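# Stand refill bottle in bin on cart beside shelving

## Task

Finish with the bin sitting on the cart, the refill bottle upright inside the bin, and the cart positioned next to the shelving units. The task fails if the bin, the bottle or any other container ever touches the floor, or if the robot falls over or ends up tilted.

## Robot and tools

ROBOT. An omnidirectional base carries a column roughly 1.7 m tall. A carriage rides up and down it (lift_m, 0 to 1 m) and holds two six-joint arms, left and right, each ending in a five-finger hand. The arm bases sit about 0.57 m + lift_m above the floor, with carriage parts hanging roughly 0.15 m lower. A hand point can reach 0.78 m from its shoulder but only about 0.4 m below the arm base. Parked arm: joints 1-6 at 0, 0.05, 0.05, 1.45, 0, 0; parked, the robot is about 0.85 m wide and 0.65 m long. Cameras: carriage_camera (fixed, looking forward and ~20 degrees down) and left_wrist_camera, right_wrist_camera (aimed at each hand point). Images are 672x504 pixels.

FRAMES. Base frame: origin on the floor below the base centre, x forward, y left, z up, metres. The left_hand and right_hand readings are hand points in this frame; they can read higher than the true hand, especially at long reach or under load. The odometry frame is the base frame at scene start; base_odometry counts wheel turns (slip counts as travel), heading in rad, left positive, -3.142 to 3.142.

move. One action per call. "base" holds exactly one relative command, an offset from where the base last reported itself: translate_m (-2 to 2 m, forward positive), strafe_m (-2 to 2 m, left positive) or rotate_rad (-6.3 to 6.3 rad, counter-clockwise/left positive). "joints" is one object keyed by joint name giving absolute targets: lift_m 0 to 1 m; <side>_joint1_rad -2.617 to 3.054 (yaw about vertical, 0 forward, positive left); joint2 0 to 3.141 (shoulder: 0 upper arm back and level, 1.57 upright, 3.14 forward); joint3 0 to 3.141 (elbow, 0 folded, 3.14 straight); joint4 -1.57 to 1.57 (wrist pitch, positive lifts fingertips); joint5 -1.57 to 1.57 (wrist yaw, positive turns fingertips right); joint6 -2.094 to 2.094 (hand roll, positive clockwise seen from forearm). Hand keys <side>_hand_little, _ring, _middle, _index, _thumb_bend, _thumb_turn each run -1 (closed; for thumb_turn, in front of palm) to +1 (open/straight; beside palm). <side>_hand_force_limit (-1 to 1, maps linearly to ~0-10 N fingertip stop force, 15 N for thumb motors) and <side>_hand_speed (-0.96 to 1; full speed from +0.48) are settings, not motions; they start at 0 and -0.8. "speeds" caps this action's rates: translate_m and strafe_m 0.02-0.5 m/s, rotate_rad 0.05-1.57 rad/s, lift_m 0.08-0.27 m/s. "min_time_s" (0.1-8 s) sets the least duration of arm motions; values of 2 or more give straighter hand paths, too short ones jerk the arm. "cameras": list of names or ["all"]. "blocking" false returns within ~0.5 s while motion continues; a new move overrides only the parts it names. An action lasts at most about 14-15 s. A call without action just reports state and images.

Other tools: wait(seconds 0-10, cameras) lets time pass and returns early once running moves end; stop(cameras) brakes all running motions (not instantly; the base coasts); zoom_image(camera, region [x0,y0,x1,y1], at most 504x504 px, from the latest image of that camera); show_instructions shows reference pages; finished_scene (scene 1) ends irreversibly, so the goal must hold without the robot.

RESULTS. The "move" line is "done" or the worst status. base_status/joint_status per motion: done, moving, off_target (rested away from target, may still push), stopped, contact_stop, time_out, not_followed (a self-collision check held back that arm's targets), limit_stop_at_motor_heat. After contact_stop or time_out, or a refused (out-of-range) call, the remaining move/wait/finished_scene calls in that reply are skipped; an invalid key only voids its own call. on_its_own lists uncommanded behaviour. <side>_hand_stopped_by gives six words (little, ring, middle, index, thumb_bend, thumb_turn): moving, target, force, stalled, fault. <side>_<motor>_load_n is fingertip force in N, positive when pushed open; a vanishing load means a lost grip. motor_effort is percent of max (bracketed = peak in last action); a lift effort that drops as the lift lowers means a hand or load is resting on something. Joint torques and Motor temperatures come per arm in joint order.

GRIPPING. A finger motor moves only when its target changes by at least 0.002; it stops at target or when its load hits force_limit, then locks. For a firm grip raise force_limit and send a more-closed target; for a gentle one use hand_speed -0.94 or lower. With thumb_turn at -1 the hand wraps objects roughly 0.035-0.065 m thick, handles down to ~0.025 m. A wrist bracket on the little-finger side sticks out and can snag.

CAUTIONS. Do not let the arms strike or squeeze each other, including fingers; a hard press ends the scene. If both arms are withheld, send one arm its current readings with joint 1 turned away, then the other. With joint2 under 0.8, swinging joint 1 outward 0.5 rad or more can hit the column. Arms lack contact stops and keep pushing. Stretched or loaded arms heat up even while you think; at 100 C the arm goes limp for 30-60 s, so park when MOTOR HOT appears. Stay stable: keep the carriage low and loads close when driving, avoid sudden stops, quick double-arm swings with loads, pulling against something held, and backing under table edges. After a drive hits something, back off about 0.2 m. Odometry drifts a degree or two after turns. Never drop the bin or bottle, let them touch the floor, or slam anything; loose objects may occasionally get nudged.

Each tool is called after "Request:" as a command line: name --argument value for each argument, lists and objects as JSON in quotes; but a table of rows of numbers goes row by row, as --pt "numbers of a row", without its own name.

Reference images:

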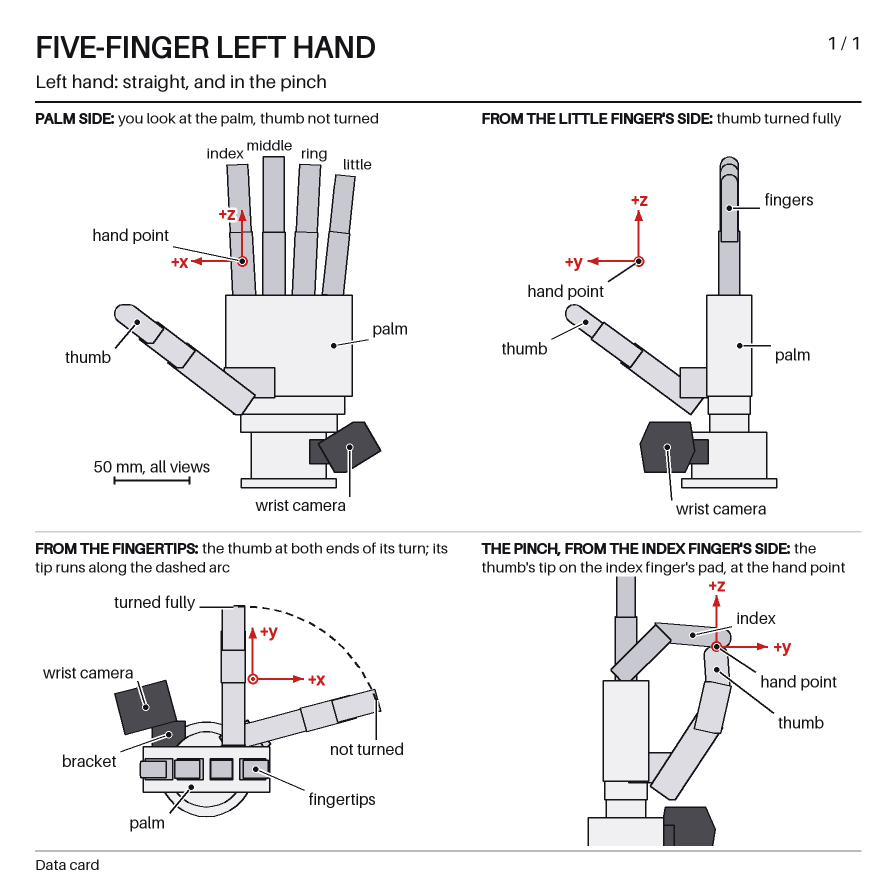

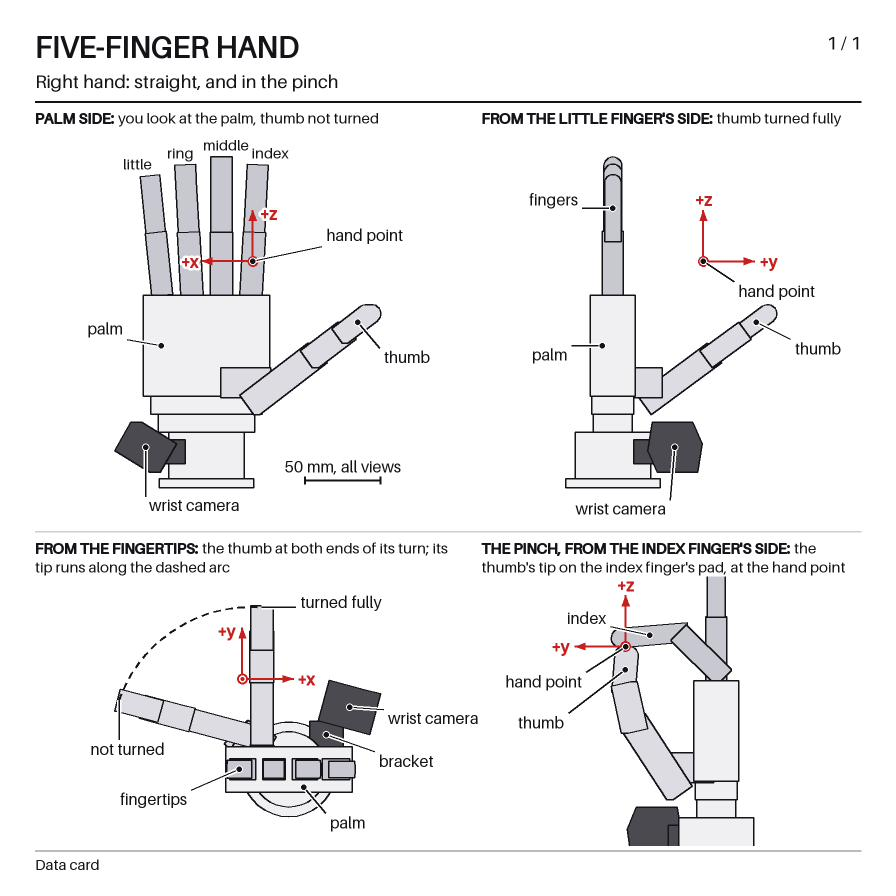

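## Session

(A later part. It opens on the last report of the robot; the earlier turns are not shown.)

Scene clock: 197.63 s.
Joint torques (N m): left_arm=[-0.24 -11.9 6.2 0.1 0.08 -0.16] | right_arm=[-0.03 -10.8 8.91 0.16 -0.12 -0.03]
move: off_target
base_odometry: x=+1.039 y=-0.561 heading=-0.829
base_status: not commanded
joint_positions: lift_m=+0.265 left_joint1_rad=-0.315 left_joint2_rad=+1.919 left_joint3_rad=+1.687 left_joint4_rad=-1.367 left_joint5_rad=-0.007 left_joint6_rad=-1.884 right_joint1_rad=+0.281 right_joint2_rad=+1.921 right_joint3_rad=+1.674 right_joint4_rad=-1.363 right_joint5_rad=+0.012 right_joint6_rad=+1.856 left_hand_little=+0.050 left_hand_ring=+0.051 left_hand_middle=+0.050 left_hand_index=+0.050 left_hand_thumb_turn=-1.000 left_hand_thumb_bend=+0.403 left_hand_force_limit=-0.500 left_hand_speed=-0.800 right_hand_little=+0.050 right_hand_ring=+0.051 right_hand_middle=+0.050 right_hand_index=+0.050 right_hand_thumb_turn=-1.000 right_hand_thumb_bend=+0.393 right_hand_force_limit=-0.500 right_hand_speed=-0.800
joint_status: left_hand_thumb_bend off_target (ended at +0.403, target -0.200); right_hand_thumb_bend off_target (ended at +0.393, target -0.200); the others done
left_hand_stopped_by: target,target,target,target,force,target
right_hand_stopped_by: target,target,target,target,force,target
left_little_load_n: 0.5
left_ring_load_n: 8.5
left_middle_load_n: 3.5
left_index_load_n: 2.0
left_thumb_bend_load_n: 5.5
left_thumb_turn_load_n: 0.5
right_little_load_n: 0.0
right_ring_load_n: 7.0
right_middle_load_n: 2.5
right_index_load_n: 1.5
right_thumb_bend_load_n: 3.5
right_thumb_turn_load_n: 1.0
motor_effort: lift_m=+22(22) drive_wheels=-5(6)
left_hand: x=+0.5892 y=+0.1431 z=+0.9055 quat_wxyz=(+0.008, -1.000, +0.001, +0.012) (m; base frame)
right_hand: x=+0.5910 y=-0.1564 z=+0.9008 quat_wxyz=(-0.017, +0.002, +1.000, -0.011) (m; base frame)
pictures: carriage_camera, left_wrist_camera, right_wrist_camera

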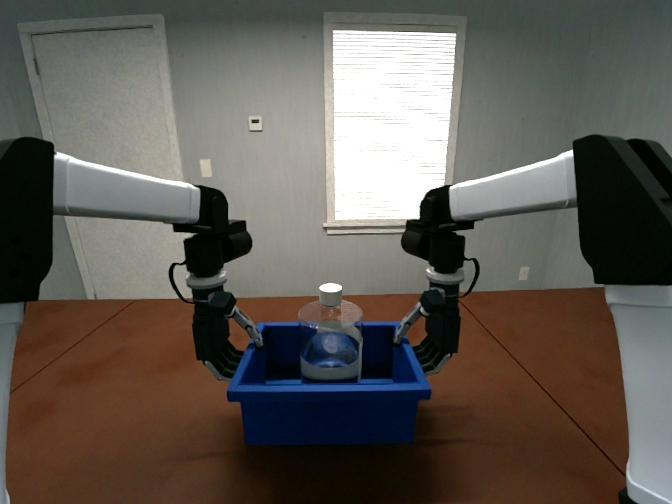

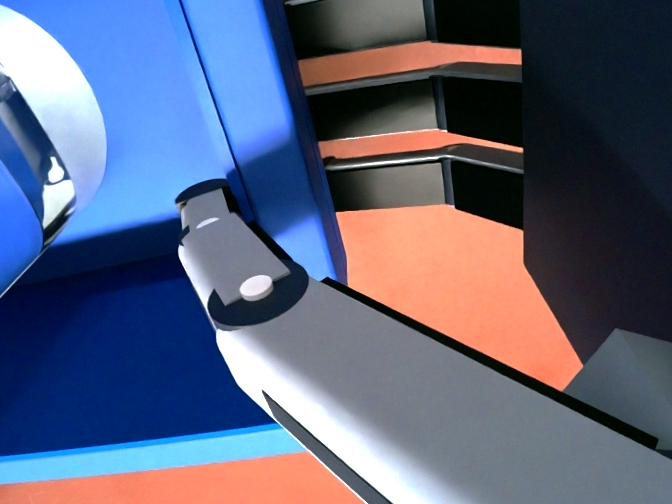

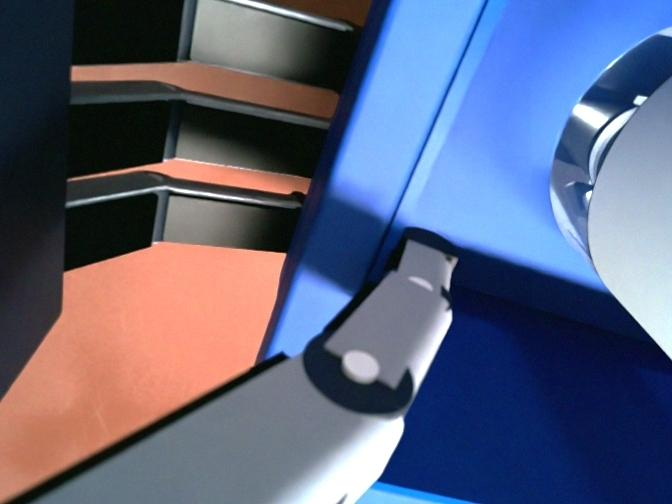

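Request:
move --joints '{"lift_m": 0.43}' --speeds '{"lift_m": 0.1}'

Request:
move --base '{"translate_m": -0.5}' --speeds '{"translate_m": 0.15}' --cameras '["carriage_camera"]'

Request:
move --base '{"rotate_rad": -1.5}' --speeds '{"rotate_rad": 0.35}' --cameras '["carriage_camera"]'

Scene clock: 200.20 s.
Joint torques (N m): left_arm=[-0.23 -12.1 6.49 0.07 0.09 -0.17] | right_arm=[-0.05 -11.14 9.07 0.14 -0.11 -0.03]
Motor temperatures (°C): left_arm=[32 45 46 34 34 30] | right_arm=[28 48 46 34 29 29]
move: done
base_odometry: x=+1.039 y=-0.561 heading=-0.829
base_status: not commanded
joint_positions: lift_m=+0.430 left_joint1_rad=-0.316 left_joint2_rad=+1.922 left_joint3_rad=+1.684 left_joint4_rad=-1.365 left_joint5_rad=-0.008 left_joint6_rad=-1.884 right_joint1_rad=+0.281 right_joint2_rad=+1.924 right_joint3_rad=+1.672 right_joint4_rad=-1.360 right_joint5_rad=+0.013 right_joint6_rad=+1.856 left_hand_little=+0.050 left_hand_ring=+0.051 left_hand_middle=+0.050 left_hand_index=+0.050 left_hand_thumb_turn=-1.000 left_hand_thumb_bend=+0.403 left_hand_force_limit=-0.500 left_hand_speed=-0.800 right_hand_little=+0.050 right_hand_ring=+0.051 right_hand_middle=+0.050 right_hand_index=+0.050 right_hand_thumb_turn=-1.000 right_hand_thumb_bend=+0.393 right_hand_force_limit=-0.500 right_hand_speed=-0.800
joint_status: all done
left_hand_stopped_by: target,target,target,target,force,target
right_hand_stopped_by: target,target,target,target,force,target
left_little_load_n: 0.0
left_ring_load_n: 8.5
left_middle_load_n: 4.0
left_index_load_n: 1.5
left_thumb_bend_load_n: 4.5
left_thumb_turn_load_n: 1.0
right_little_load_n: 0.0
right_ring_load_n: 6.5
right_middle_load_n: 3.0
right_index_load_n: 1.5
right_thumb_bend_load_n: 3.5
right_thumb_turn_load_n: 1.0
motor_effort: lift_m=+22(27) drive_wheels=-3(7)
left_hand: x=+0.5889 y=+0.1430 z=+1.0683 quat_wxyz=(+0.009, -1.000, +0.001, +0.014) (m; base frame)
right_hand: x=+0.5911 y=-0.1565 z=+1.0641 quat_wxyz=(-0.018, +0.002, +1.000, -0.012) (m; base frame)
pictures: none

Scene clock: 204.53 s.
Joint torques (N m): left_arm=[-0.08 -12.26 6.34 0.08 0.13 -0.18] | right_arm=[-0.23 -11.11 9.07 0.13 -0.14 -0.04]
move: done
base_odometry: x=+0.702 y=-0.192 heading=-0.830
base_status: done
joint_positions: lift_m=+0.430 left_joint1_rad=-0.317 left_joint2_rad=+1.922 left_joint3_rad=+1.684 left_joint4_rad=-1.362 left_joint5_rad=-0.011 left_joint6_rad=-1.884 right_joint1_rad=+0.283 right_joint2_rad=+1.924 right_joint3_rad=+1.672 right_joint4_rad=-1.358 right_joint5_rad=+0.016 right_joint6_rad=+1.856 left_hand_little=+0.050 left_hand_ring=+0.051 left_hand_middle=+0.050 left_hand_index=+0.050 left_hand_thumb_turn=-1.000 left_hand_thumb_bend=+0.403 left_hand_force_limit=-0.500 left_hand_speed=-0.800 right_hand_little=+0.050 right_hand_ring=+0.051 right_hand_middle=+0.050 right_hand_index=+0.050 right_hand_thumb_turn=-1.000 right_hand_thumb_bend=+0.393 right_hand_force_limit=-0.500 right_hand_speed=-0.800
joint_status: not commanded
left_hand_stopped_by: target,target,target,target,force,target
right_hand_stopped_by: target,target,target,target,force,target
left_little_load_n: 0.5
left_ring_load_n: 9.0
left_middle_load_n: 4.0
left_index_load_n: 2.0
left_thumb_bend_load_n: 4.5
left_thumb_turn_load_n: 0.5
right_little_load_n: 0.0
right_ring_load_n: 7.5
right_middle_load_n: 2.5
right_index_load_n: 1.5
right_thumb_bend_load_n: 3.0
right_thumb_turn_load_n: 0.5
motor_effort: lift_m=+22(22) drive_wheels=-7(15)
left_hand: x=+0.5897 y=+0.1430 z=+1.0683 quat_wxyz=(+0.010, -1.000, +0.002, +0.012) (m; base frame)
right_hand: x=+0.5916 y=-0.1562 z=+1.0641 quat_wxyz=(-0.017, +0.001, +1.000, -0.013) (m; base frame)
pictures: carriage_camera

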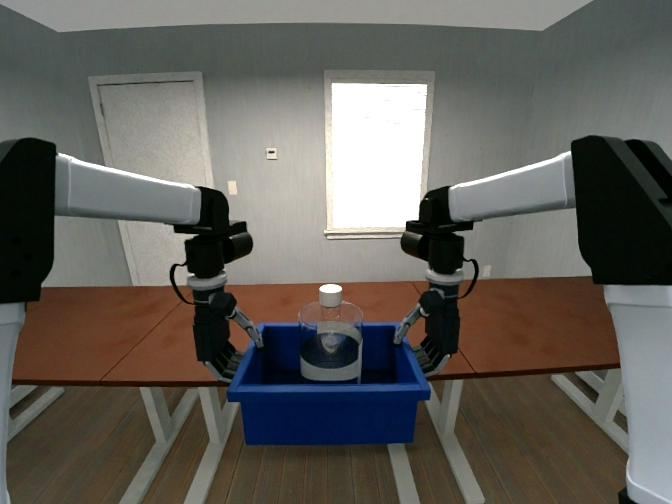

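Scene clock: 209.57 s.
Joint torques (N m): left_arm=[0.16 -12.26 6.37 0.07 0.16 -0.14] | right_arm=[-0.36 -11.11 9.1 0.12 -0.19 -0.05]
move: done
base_odometry: x=+0.702 y=-0.192 heading=-2.330
base_status: done
joint_positions: lift_m=+0.430 left_joint1_rad=-0.320 left_joint2_rad=+1.922 left_joint3_rad=+1.684 left_joint4_rad=-1.362 left_joint5_rad=-0.015 left_joint6_rad=-1.886 right_joint1_rad=+0.284 right_joint2_rad=+1.924 right_joint3_rad=+1.672 right_joint4_rad=-1.358 right_joint5_rad=+0.020 right_joint6_rad=+1.857 left_hand_little=+0.050 left_hand_ring=+0.051 left_hand_middle=+0.050 left_hand_index=+0.050 left_hand_thumb_turn=-1.000 left_hand_thumb_bend=+0.403 left_hand_force_limit=-0.500 left_hand_speed=-0.800 right_hand_little=+0.050 right_hand_ring=+0.051 right_hand_middle=+0.050 right_hand_index=+0.050 right_hand_thumb_turn=-1.000 right_hand_thumb_bend=+0.393 right_hand_force_limit=-0.500 right_hand_speed=-0.800
joint_status: not commanded
left_hand_stopped_by: target,target,target,target,force,target
right_hand_stopped_by: target,target,target,target,force,target
left_little_load_n: 0.0
left_ring_load_n: 8.5
left_middle_load_n: 4.0
left_index_load_n: 2.0
left_thumb_bend_load_n: 3.5
left_thumb_turn_load_n: 1.0
right_little_load_n: 0.0
right_ring_load_n: 7.0
right_middle_load_n: 2.5
right_index_load_n: 1.5
right_thumb_bend_load_n: 2.0
right_thumb_turn_load_n: 0.5
motor_effort: lift_m=+22(22) drive_wheels=+8(13)
left_hand: x=+0.5895 y=+0.1426 z=+1.0681 quat_wxyz=(+0.012, -1.000, +0.002, +0.012) (m; base frame)
right_hand: x=+0.5918 y=-0.1564 z=+1.0639 quat_wxyz=(-0.016, +0.001, +1.000, -0.015) (m; base frame)
pictures: carriage_camera

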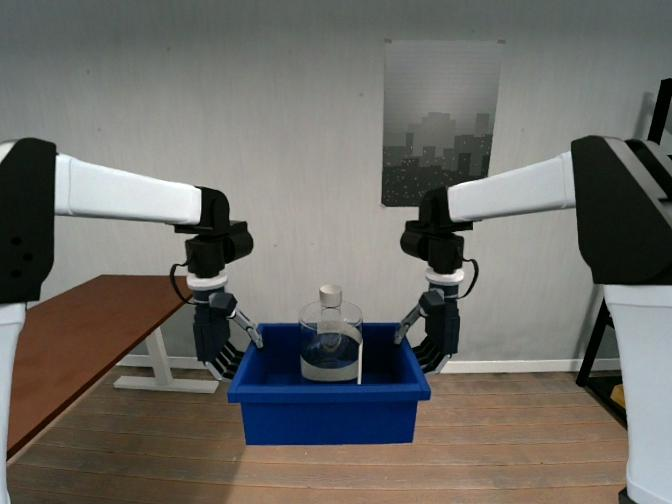

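Request:
move --base '{"rotate_rad": -1.597}' --speeds '{"rotate_rad": 0.35}' --cameras '["carriage_camera"]'

Scene clock: 215.10 s.
Joint torques (N m): left_arm=[0.32 -12.16 6.46 0.06 0.19 -0.14] | right_arm=[-0.46 -11.11 9.11 0.1 -0.17 -0.05]
Motor temperatures (°C): left_arm=[32 49 46 34 34 30] | right_arm=[28 54 48 34 29 29]
move: done
base_odometry: x=+0.702 y=-0.193 heading=+2.357
base_status: done
joint_positions: lift_m=+0.430 left_joint1_rad=-0.320 left_joint2_rad=+1.922 left_joint3_rad=+1.684 left_joint4_rad=-1.361 left_joint5_rad=-0.017 left_joint6_rad=-1.886 right_joint1_rad=+0.286 right_joint2_rad=+1.924 right_joint3_rad=+1.672 right_joint4_rad=-1.357 right_joint5_rad=+0.022 right_joint6_rad=+1.858 left_hand_little=+0.050 left_hand_ring=+0.051 left_hand_middle=+0.050 left_hand_index=+0.050 left_hand_thumb_turn=-1.000 left_hand_thumb_bend=+0.403 left_hand_force_limit=-0.500 left_hand_speed=-0.800 right_hand_little=+0.050 right_hand_ring=+0.051 right_hand_middle=+0.050 right_hand_index=+0.050 right_hand_thumb_turn=-1.000 right_hand_thumb_bend=+0.393 right_hand_force_limit=-0.500 right_hand_speed=-0.800
joint_status: not commanded
left_hand_stopped_by: target,target,target,target,force,target
right_hand_stopped_by: target,target,target,target,force,target
left_little_load_n: 0.0
left_ring_load_n: 8.5
left_middle_load_n: 3.5
left_index_load_n: 1.5
left_thumb_bend_load_n: 3.0
left_thumb_turn_load_n: 0.5
right_little_load_n: 0.0
right_ring_load_n: 7.0
right_middle_load_n: 2.5
right_index_load_n: 1.5
right_thumb_bend_load_n: 2.0
right_thumb_turn_load_n: 0.5
motor_effort: lift_m=+22(23) drive_wheels=+6(15)
left_hand: x=+0.5897 y=+0.1428 z=+1.0680 quat_wxyz=(+0.013, -1.000, +0.002, +0.011) (m; base frame)
right_hand: x=+0.5917 y=-0.1561 z=+1.0638 quat_wxyz=(-0.015, +0.000, +1.000, -0.016) (m; base frame)
pictures: carriage_camera

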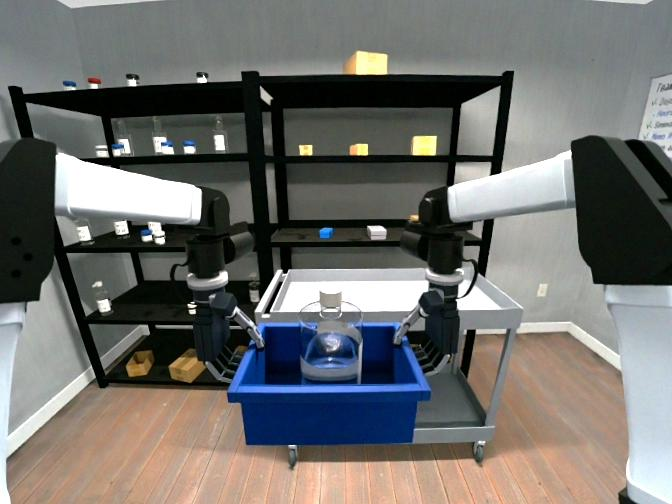

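Request:
move --base '{"strafe_m": -0.22}' --speeds '{"strafe_m": 0.15}'

Request:
move --base '{"translate_m": 0.45}' --speeds '{"translate_m": 0.15}' --cameras '["all"]'

Scene clock: 218.00 s.
Joint torques (N m): left_arm=[0.28 -12.18 6.38 0.06 0.17 -0.16] | right_arm=[-0.53 -11.11 9.09 0.09 -0.22 -0.05]
Motor temperatures (°C): left_arm=[32 50 46 34 34 30] | right_arm=[28 55 48 34 29 29]
move: done
base_odometry: x=+0.857 y=-0.037 heading=+2.356
base_status: done
joint_positions: lift_m=+0.430 left_joint1_rad=-0.321 left_joint2_rad=+1.922 left_joint3_rad=+1.684 left_joint4_rad=-1.361 left_joint5_rad=-0.018 left_joint6_rad=-1.887 right_joint1_rad=+0.286 right_joint2_rad=+1.924 right_joint3_rad=+1.672 right_joint4_rad=-1.357 right_joint5_rad=+0.021 right_joint6_rad=+1.858 left_hand_little=+0.050 left_hand_ring=+0.051 left_hand_middle=+0.050 left_hand_index=+0.050 left_hand_thumb_turn=-1.000 left_hand_thumb_bend=+0.403 left_hand_force_limit=-0.500 left_hand_speed=-0.800 right_hand_little=+0.050 right_hand_ring=+0.051 right_hand_middle=+0.050 right_hand_index=+0.050 right_hand_thumb_turn=-1.000 right_hand_thumb_bend=+0.393 right_hand_force_limit=-0.500 right_hand_speed=-0.800
joint_status: not commanded
left_hand_stopped_by: target,target,target,target,force,target
right_hand_stopped_by: target,target,target,target,force,target
left_little_load_n: 0.0
left_ring_load_n: 8.0
left_middle_load_n: 3.5
left_index_load_n: 2.0
left_thumb_bend_load_n: 3.0
left_thumb_turn_load_n: 1.0
right_little_load_n: 0.0
right_ring_load_n: 6.5
right_middle_load_n: 2.5
right_index_load_n: 1.5
right_thumb_bend_load_n: 2.0
right_thumb_turn_load_n: 0.5
motor_effort: lift_m=+22(22) drive_wheels=-5(15)
left_hand: x=+0.5897 y=+0.1428 z=+1.0680 quat_wxyz=(+0.013, -1.000, +0.002, +0.011) (m; base frame)
right_hand: x=+0.5917 y=-0.1560 z=+1.0639 quat_wxyz=(-0.016, +0.000, +1.000, -0.016) (m; base frame)
pictures: none

Scene clock: 222.00 s.
Joint torques (N m): left_arm=[0.25 -12.25 6.34 0.05 0.18 -0.13] | right_arm=[-0.61 -11.07 9.11 0.1 -0.2 -0.05]
Motor temperatures (°C): left_arm=[32 50 46 34 34 30] | right_arm=[28 56 49 34 29 29]
move: done
base_odometry: x=+0.540 y=+0.282 heading=+2.355
base_status: done
joint_positions: lift_m=+0.430 left_joint1_rad=-0.321 left_joint2_rad=+1.922 left_joint3_rad=+1.684 left_joint4_rad=-1.361 left_joint5_rad=-0.017 left_joint6_rad=-1.887 right_joint1_rad=+0.286 right_joint2_rad=+1.924 right_joint3_rad=+1.672 right_joint4_rad=-1.356 right_joint5_rad=+0.021 right_joint6_rad=+1.858 left_hand_little=+0.050 left_hand_ring=+0.051 left_hand_middle=+0.050 left_hand_index=+0.050 left_hand_thumb_turn=-1.000 left_hand_thumb_bend=+0.403 left_hand_force_limit=-0.500 left_hand_speed=-0.800 right_hand_little=+0.050 right_hand_ring=+0.051 right_hand_middle=+0.050 right_hand_index=+0.050 right_hand_thumb_turn=-1.000 right_hand_thumb_bend=+0.393 right_hand_force_limit=-0.500 right_hand_speed=-0.800
joint_status: not commanded
left_hand_stopped_by: target,target,target,target,force,target
right_hand_stopped_by: target,target,target,target,force,target
left_little_load_n: 0.0
left_ring_load_n: 8.5
left_middle_load_n: 3.5
left_index_load_n: 2.0
left_thumb_bend_load_n: 3.0
left_thumb_turn_load_n: 0.0
right_little_load_n: 0.0
right_ring_load_n: 7.0
right_middle_load_n: 2.5
right_index_load_n: 1.5
right_thumb_bend_load_n: 2.0
right_thumb_turn_load_n: 0.5
motor_effort: lift_m=+22(22) drive_wheels=-2(13)
left_hand: x=+0.5898 y=+0.1427 z=+1.0680 quat_wxyz=(+0.013, -1.000, +0.002, +0.011) (m; base frame)
right_hand: x=+0.5920 y=-0.1559 z=+1.0639 quat_wxyz=(-0.015, +0.000, +1.000, -0.016) (m; base frame)
pictures: carriage_camera, left_wrist_camera, right_wrist_camera

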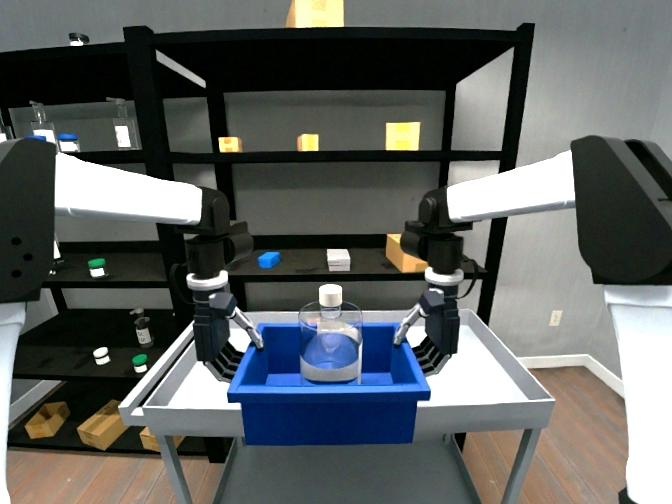

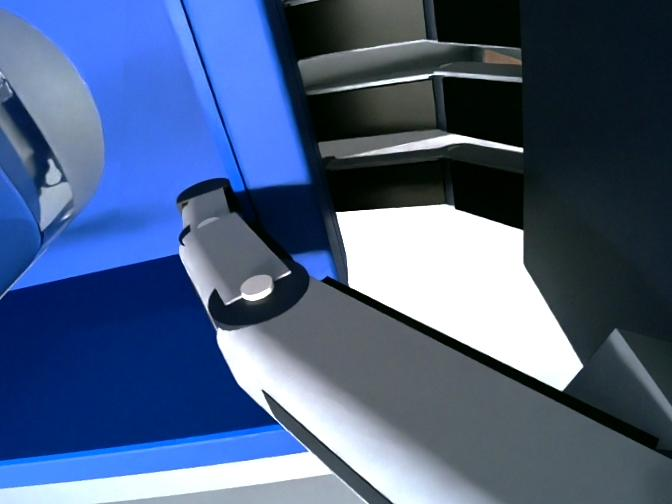

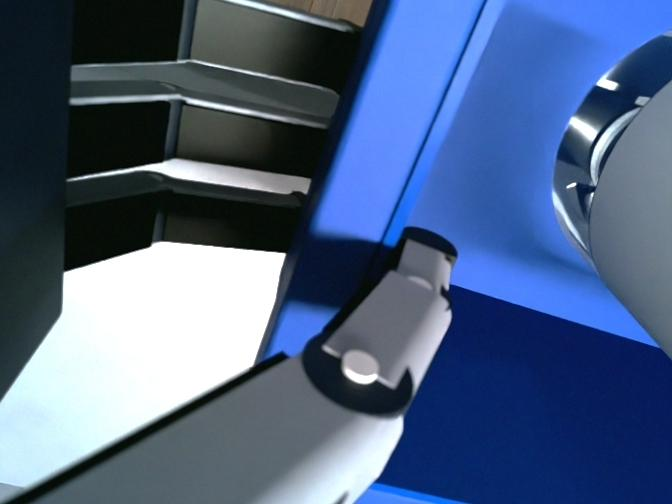

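Request:
move --base '{"translate_m": 0.26}' --speeds '{"translate_m": 0.12}' --cameras '["all"]'

Request:
zoom_image --camera "carriage_camera" --region '[100, 280, 580, 504]'

Scene clock: 225.30 s.
Joint torques (N m): left_arm=[0.27 -12.33 6.35 0.03 0.15 -0.15] | right_arm=[-0.61 -11.08 9.09 0.11 -0.2 -0.07]
Motor temperatures (°C): left_arm=[32 51 46 34 34 30] | right_arm=[28 57 49 34 29 29]
move: done
base_odometry: x=+0.356 y=+0.466 heading=+2.355
base_status: done
joint_positions: lift_m=+0.430 left_joint1_rad=-0.321 left_joint2_rad=+1.922 left_joint3_rad=+1.684 left_joint4_rad=-1.362 left_joint5_rad=-0.017 left_joint6_rad=-1.887 right_joint1_rad=+0.286 right_joint2_rad=+1.924 right_joint3_rad=+1.672 right_joint4_rad=-1.357 right_joint5_rad=+0.021 right_joint6_rad=+1.858 left_hand_little=+0.050 left_hand_ring=+0.051 left_hand_middle=+0.050 left_hand_index=+0.050 left_hand_thumb_turn=-1.000 left_hand_thumb_bend=+0.403 left_hand_force_limit=-0.500 left_hand_speed=-0.800 right_hand_little=+0.050 right_hand_ring=+0.051 right_hand_middle=+0.050 right_hand_index=+0.050 right_hand_thumb_turn=-1.000 right_hand_thumb_bend=+0.393 right_hand_force_limit=-0.500 right_hand_speed=-0.800
joint_status: not commanded
left_hand_stopped_by: target,target,target,target,force,target
right_hand_stopped_by: target,target,target,target,force,target
left_little_load_n: 0.5
left_ring_load_n: 8.5
left_middle_load_n: 3.5
left_index_load_n: 1.5
left_thumb_bend_load_n: 3.0
left_thumb_turn_load_n: 0.5
right_little_load_n: 0.0
right_ring_load_n: 7.0
right_middle_load_n: 2.5
right_index_load_n: 1.5
right_thumb_bend_load_n: 2.0
right_thumb_turn_load_n: 0.5
motor_effort: lift_m=+22(22) drive_wheels=-7(14)
left_hand: x=+0.5895 y=+0.1427 z=+1.0680 quat_wxyz=(+0.013, -1.000, +0.002, +0.011) (m; base frame)
right_hand: x=+0.5919 y=-0.1559 z=+1.0639 quat_wxyz=(-0.015, +0.000, +1.000, -0.015) (m; base frame)
pictures: carriage_camera, left_wrist_camera, right_wrist_camera

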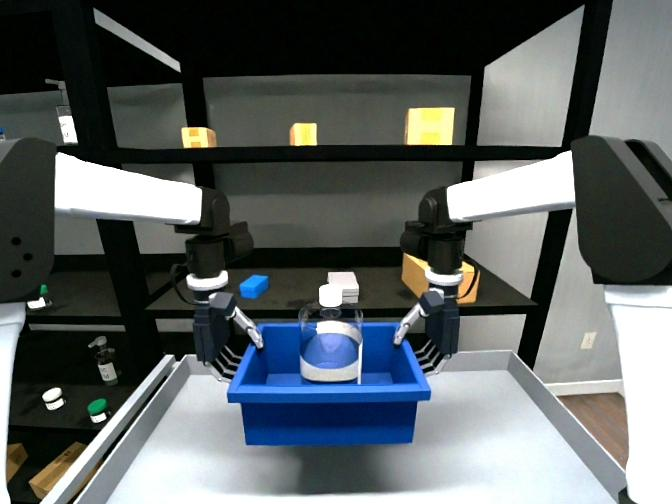

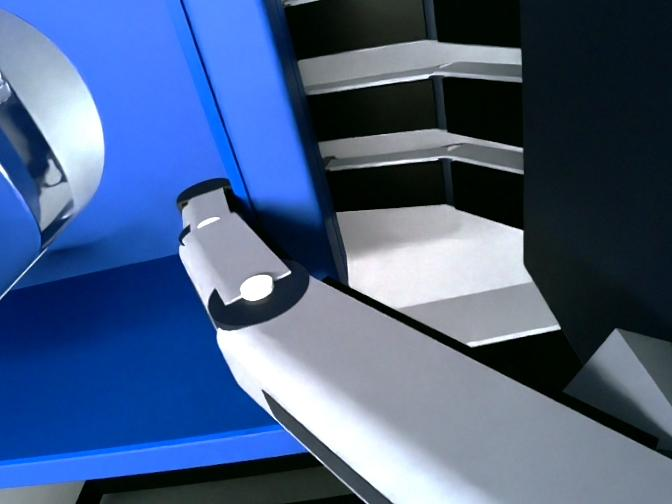

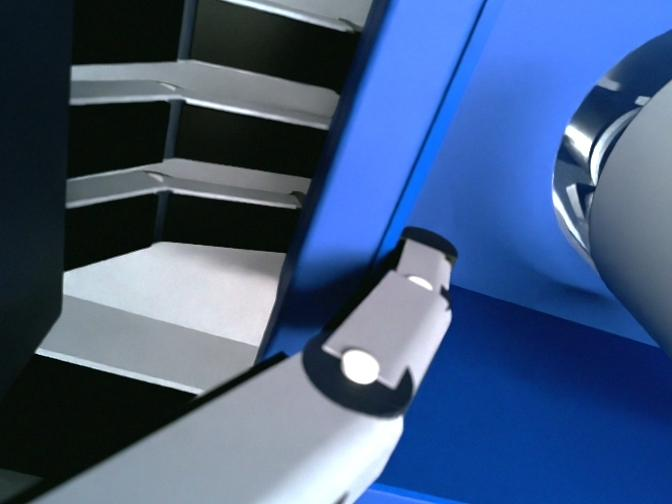

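Scaled by 1.050 from the camera's 672x504 image, which has a finer 960x720 frame.

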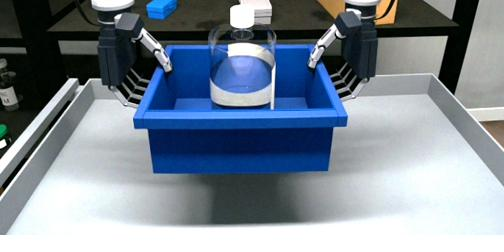

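Request:
move --joints '{"lift_m": 0.31}' --speeds '{"lift_m": 0.08}' --cameras '["carriage_camera"]'

Request:
zoom_image --camera "carriage_camera" --region '[180, 280, 480, 504]'

Scene clock: 227.43 s.
Joint torques (N m): left_arm=[0.2 -12.48 6.27 0.08 0.16 -0.19] | right_arm=[-0.58 -11.25 9.28 0.11 -0.2 -0.06]
Motor temperatures (°C): left_arm=[32 51 46 34 34 30] | right_arm=[28 57 49 33 29 29]
move: done
base_odometry: x=+0.356 y=+0.466 heading=+2.355
base_status: not commanded
joint_positions: lift_m=+0.310 left_joint1_rad=-0.321 left_joint2_rad=+1.924 left_joint3_rad=+1.684 left_joint4_rad=-1.361 left_joint5_rad=-0.017 left_joint6_rad=-1.887 right_joint1_rad=+0.286 right_joint2_rad=+1.925 right_joint3_rad=+1.671 right_joint4_rad=-1.357 right_joint5_rad=+0.021 right_joint6_rad=+1.858 left_hand_little=+0.050 left_hand_ring=+0.051 left_hand_middle=+0.050 left_hand_index=+0.050 left_hand_thumb_turn=-1.000 left_hand_thumb_bend=+0.403 left_hand_force_limit=-0.500 left_hand_speed=-0.800 right_hand_little=+0.050 right_hand_ring=+0.051 right_hand_middle=+0.050 right_hand_index=+0.050 right_hand_thumb_turn=-1.000 right_hand_thumb_bend=+0.393 right_hand_force_limit=-0.500 right_hand_speed=-0.800
joint_status: all done
left_hand_stopped_by: target,target,target,target,force,target
right_hand_stopped_by: target,target,target,target,force,target
left_little_load_n: 0.0
left_ring_load_n: 8.5
left_middle_load_n: 3.5
left_index_load_n: 2.0
left_thumb_bend_load_n: 3.0
left_thumb_turn_load_n: 0.5
right_little_load_n: 0.0
right_ring_load_n: 7.0
right_middle_load_n: 2.5
right_index_load_n: 1.5
right_thumb_bend_load_n: 2.0
right_thumb_turn_load_n: 0.5
motor_effort: lift_m=+21(22) drive_wheels=+1(6)
left_hand: x=+0.5896 y=+0.1428 z=+0.9476 quat_wxyz=(+0.013, -1.000, +0.002, +0.012) (m; base frame)
right_hand: x=+0.5916 y=-0.1561 z=+0.9433 quat_wxyz=(-0.016, +0.000, +1.000, -0.016) (m; base frame)
pictures: carriage_camera

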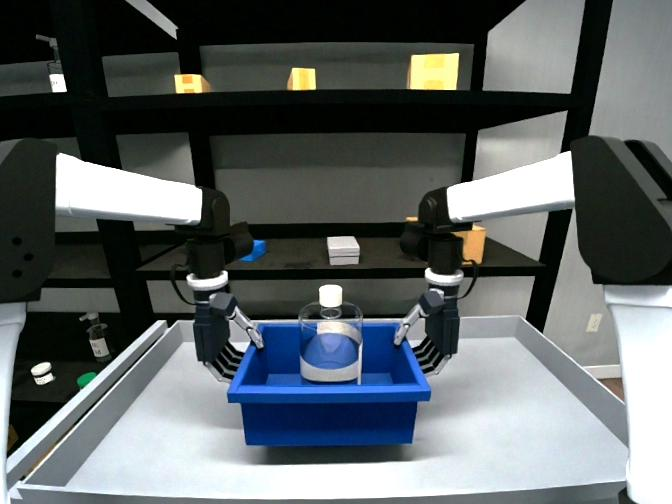

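Scaled by 1.680 from the camera's 672x504 image, which has a finer 960x720 frame.

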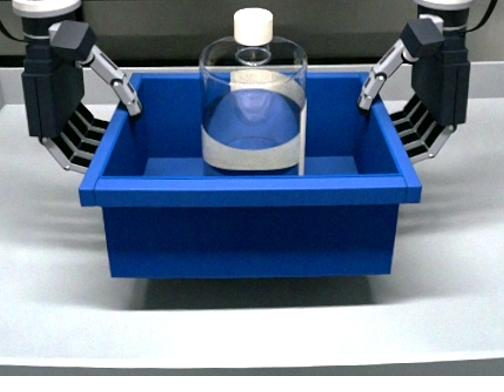

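Request:
move --joints '{"lift_m": 0.285}' --speeds '{"lift_m": 0.08}'

Request:
move --joints '{"lift_m": 0.27}' --speeds '{"lift_m": 0.08}' --cameras '["carriage_camera"]'

Request:
zoom_image --camera "carriage_camera" --region '[180, 280, 480, 504]'

Scene clock: 228.43 s.
Joint torques (N m): left_arm=[0.25 -12.42 6.49 0.04 0.15 -0.16] | right_arm=[-0.51 -11.45 9.33 0.07 -0.21 -0.05]
Motor temperatures (°C): left_arm=[32 51 46 34 34 30] | right_arm=[28 57 49 33 29 29]
move: done
base_odometry: x=+0.356 y=+0.466 heading=+2.355
base_status: not commanded
joint_positions: lift_m=+0.285 left_joint1_rad=-0.321 left_joint2_rad=+1.925 left_joint3_rad=+1.682 left_joint4_rad=-1.361 left_joint5_rad=-0.017 left_joint6_rad=-1.887 right_joint1_rad=+0.286 right_joint2_rad=+1.928 right_joint3_rad=+1.669 right_joint4_rad=-1.356 right_joint5_rad=+0.021 right_joint6_rad=+1.858 left_hand_little=+0.050 left_hand_ring=+0.051 left_hand_middle=+0.050 left_hand_index=+0.050 left_hand_thumb_turn=-1.000 left_hand_thumb_bend=+0.403 left_hand_force_limit=-0.500 left_hand_speed=-0.800 right_hand_little=+0.050 right_hand_ring=+0.051 right_hand_middle=+0.050 right_hand_index=+0.050 right_hand_thumb_turn=-1.000 right_hand_thumb_bend=+0.393 right_hand_force_limit=-0.500 right_hand_speed=-0.800
joint_status: all done
left_hand_stopped_by: target,target,target,target,force,target
right_hand_stopped_by: target,target,target,target,force,target
left_little_load_n: 0.0
left_ring_load_n: 8.0
left_middle_load_n: 3.5
left_index_load_n: 1.5
left_thumb_bend_load_n: 3.0
left_thumb_turn_load_n: 0.5
right_little_load_n: 0.0
right_ring_load_n: 7.0
right_middle_load_n: 2.5
right_index_load_n: 1.0
right_thumb_bend_load_n: 1.5
right_thumb_turn_load_n: 0.0
motor_effort: lift_m=+21(21) drive_wheels=-2(6)
left_hand: x=+0.5893 y=+0.1429 z=+0.9216 quat_wxyz=(+0.013, -1.000, +0.002, +0.013) (m; base frame)
right_hand: x=+0.5912 y=-0.1561 z=+0.9168 quat_wxyz=(-0.018, +0.000, +1.000, -0.016) (m; base frame)
pictures: none

Scene clock: 229.00 s.
Joint torques (N m): left_arm=[0.17 -12.53 6.48 0.04 0.18 -0.15] | right_arm=[-0.55 -11.43 9.29 0.08 -0.2 -0.07]
Motor temperatures (°C): left_arm=[32 51 46 34 34 30] | right_arm=[28 57 49 33 29 29]
move: done
base_odometry: x=+0.356 y=+0.466 heading=+2.355
base_status: not commanded
joint_positions: lift_m=+0.270 left_joint1_rad=-0.321 left_joint2_rad=+1.925 left_joint3_rad=+1.682 left_joint4_rad=-1.360 left_joint5_rad=-0.017 left_joint6_rad=-1.887 right_joint1_rad=+0.286 right_joint2_rad=+1.928 right_joint3_rad=+1.669 right_joint4_rad=-1.355 right_joint5_rad=+0.021 right_joint6_rad=+1.858 left_hand_little=+0.050 left_hand_ring=+0.051 left_hand_middle=+0.050 left_hand_index=+0.050 left_hand_thumb_turn=-1.000 left_hand_thumb_bend=+0.403 left_hand_force_limit=-0.500 left_hand_speed=-0.800 right_hand_little=+0.050 right_hand_ring=+0.051 right_hand_middle=+0.050 right_hand_index=+0.050 right_hand_thumb_turn=-1.000 right_hand_thumb_bend=+0.393 right_hand_force_limit=-0.500 right_hand_speed=-0.800
joint_status: all done
left_hand_stopped_by: target,target,target,target,force,target
right_hand_stopped_by: target,target,target,target,force,target
left_little_load_n: 0.0
left_ring_load_n: 8.0
left_middle_load_n: 3.5
left_index_load_n: 1.5
left_thumb_bend_load_n: 3.0
left_thumb_turn_load_n: 1.0
right_little_load_n: -0.5
right_ring_load_n: 6.5
right_middle_load_n: 2.5
right_index_load_n: 1.0
right_thumb_bend_load_n: 2.0
right_thumb_turn_load_n: 0.5
motor_effort: lift_m=+20(21) drive_wheels=-4(6)
left_hand: x=+0.5894 y=+0.1429 z=+0.9065 quat_wxyz=(+0.013, -1.000, +0.002, +0.013) (m; base frame)
right_hand: x=+0.5914 y=-0.1560 z=+0.9019 quat_wxyz=(-0.018, +0.000, +1.000, -0.016) (m; base frame)
pictures: carriage_camera

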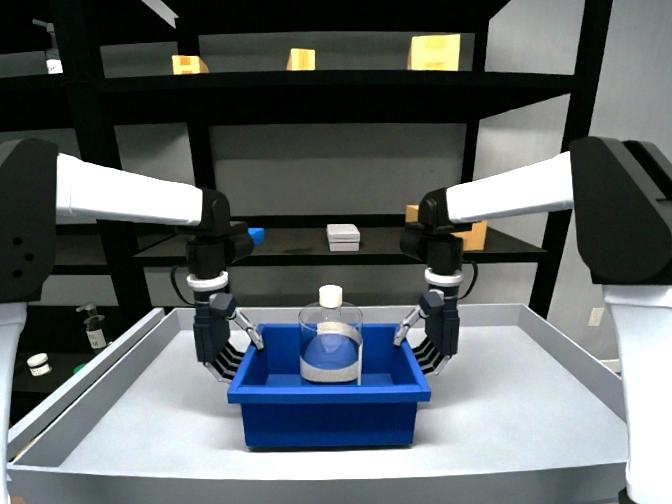

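Scaled by 1.680 from the camera's 672x504 image, which has a finer 960x720 frame.

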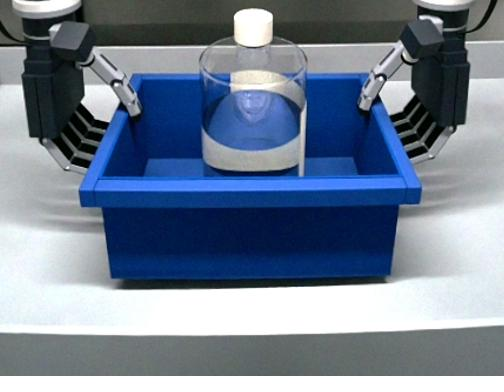

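Almost touching. Continue in small steps.

Request:
move --joints '{"lift_m": 0.26}' --speeds '{"lift_m": 0.08}'

Request:
move --joints '{"lift_m": 0.25}' --speeds '{"lift_m": 0.08}' --cameras '["carriage_camera"]'

Request:
zoom_image --camera "carriage_camera" --region '[180, 280, 480, 504]'

Scene clock: 229.70 s.
Joint torques (N m): left_arm=[0.25 -12.81 6.46 0.05 0.21 -0.16] | right_arm=[-0.59 -11.43 9.26 0.07 -0.14 -0.04]
Motor temperatures (°C): left_arm=[32 51 46 34 34 30] | right_arm=[28 57 49 33 29 29]
move: done
base_odometry: x=+0.356 y=+0.466 heading=+2.355
base_status: not commanded
joint_positions: lift_m=+0.260 left_joint1_rad=-0.321 left_joint2_rad=+1.926 left_joint3_rad=+1.682 left_joint4_rad=-1.359 left_joint5_rad=-0.020 left_joint6_rad=-1.887 right_joint1_rad=+0.286 right_joint2_rad=+1.928 right_joint3_rad=+1.669 right_joint4_rad=-1.357 right_joint5_rad=+0.018 right_joint6_rad=+1.858 left_hand_little=+0.050 left_hand_ring=+0.051 left_hand_middle=+0.050 left_hand_index=+0.050 left_hand_thumb_turn=-1.000 left_hand_thumb_bend=+0.403 left_hand_force_limit=-0.500 left_hand_speed=-0.800 right_hand_little=+0.050 right_hand_ring=+0.051 right_hand_middle=+0.050 right_hand_index=+0.050 right_hand_thumb_turn=-1.000 right_hand_thumb_bend=+0.393 right_hand_force_limit=-0.500 right_hand_speed=-0.800
joint_status: all done
left_hand_stopped_by: target,target,target,target,force,target
right_hand_stopped_by: target,target,target,target,force,target
left_little_load_n: 0.5
left_ring_load_n: 9.5
left_middle_load_n: 2.0
left_index_load_n: 0.0
left_thumb_bend_load_n: 2.5
left_thumb_turn_load_n: 1.0
right_little_load_n: 0.0
right_ring_load_n: 8.0
right_middle_load_n: 1.0
right_index_load_n: 0.0
right_thumb_bend_load_n: 2.0
right_thumb_turn_load_n: 0.5
motor_effort: lift_m=+20(21) drive_wheels=+3(7)
left_hand: x=+0.5898 y=+0.1433 z=+0.8962 quat_wxyz=(+0.015, -1.000, +0.002, +0.012) (m; base frame)
right_hand: x=+0.5909 y=-0.1555 z=+0.8920 quat_wxyz=(-0.019, +0.000, +1.000, -0.015) (m; base frame)
pictures: none

Scene clock: 230.20 s.
Joint torques (N m): left_arm=[0.35 -12.26 6.54 0.05 0.23 -0.17] | right_arm=[-0.61 -10.78 8.61 0.21 -0.05 -0.05]
Motor temperatures (°C): left_arm=[32 51 46 34 34 30] | right_arm=[28 57 49 33 29 29]
move: done
base_odometry: x=+0.356 y=+0.466 heading=+2.355
base_status: not commanded
joint_positions: lift_m=+0.250 left_joint1_rad=-0.321 left_joint2_rad=+1.922 left_joint3_rad=+1.682 left_joint4_rad=-1.361 left_joint5_rad=-0.020 left_joint6_rad=-1.887 right_joint1_rad=+0.286 right_joint2_rad=+1.921 right_joint3_rad=+1.677 right_joint4_rad=-1.367 right_joint5_rad=+0.005 right_joint6_rad=+1.858 left_hand_little=+0.050 left_hand_ring=+0.050 left_hand_middle=+0.050 left_hand_index=+0.050 left_hand_thumb_turn=-1.000 left_hand_thumb_bend=+0.402 left_hand_force_limit=-0.500 left_hand_speed=-0.800 right_hand_little=+0.050 right_hand_ring=+0.050 right_hand_middle=+0.050 right_hand_index=+0.050 right_hand_thumb_turn=-1.000 right_hand_thumb_bend=+0.393 right_hand_force_limit=-0.500 right_hand_speed=-0.800
joint_status: all done
left_hand_stopped_by: target,target,target,target,force,target
right_hand_stopped_by: target,target,target,target,force,target
left_little_load_n: 2.0
left_ring_load_n: 1.5
left_middle_load_n: 0.5
left_index_load_n: 0.0
left_thumb_bend_load_n: 0.0
left_thumb_turn_load_n: 0.0
right_little_load_n: 0.5
right_ring_load_n: 0.0
right_middle_load_n: 0.5
right_index_load_n: 0.0
right_thumb_bend_load_n: 4.0
right_thumb_turn_load_n: 1.5
motor_effort: lift_m=+18(19) drive_wheels=+4(7)
left_hand: x=+0.5895 y=+0.1435 z=+0.8879 quat_wxyz=(+0.014, -1.000, +0.002, +0.011) (m; base frame)
right_hand: x=+0.5896 y=-0.1533 z=+0.8874 quat_wxyz=(-0.019, +0.000, +1.000, -0.008) (m; base frame)
pictures: carriage_camera

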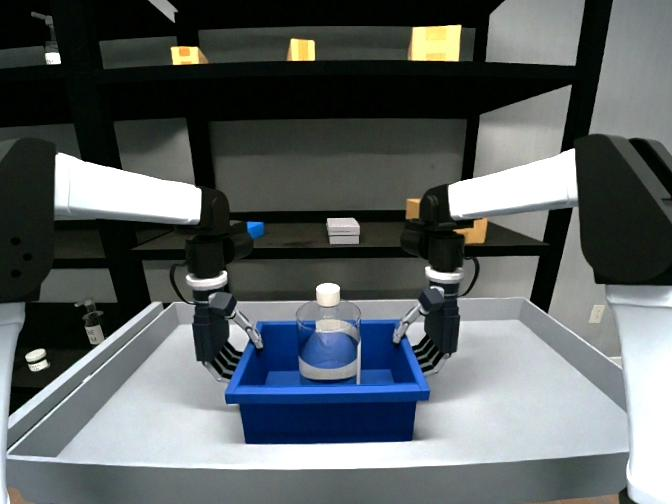

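Scaled by 1.680 from the camera's 672x504 image, which has a finer 960x720 frame.

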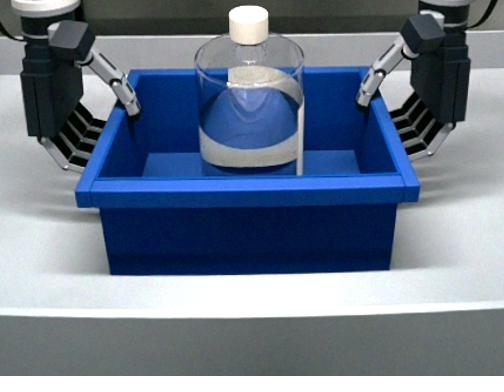

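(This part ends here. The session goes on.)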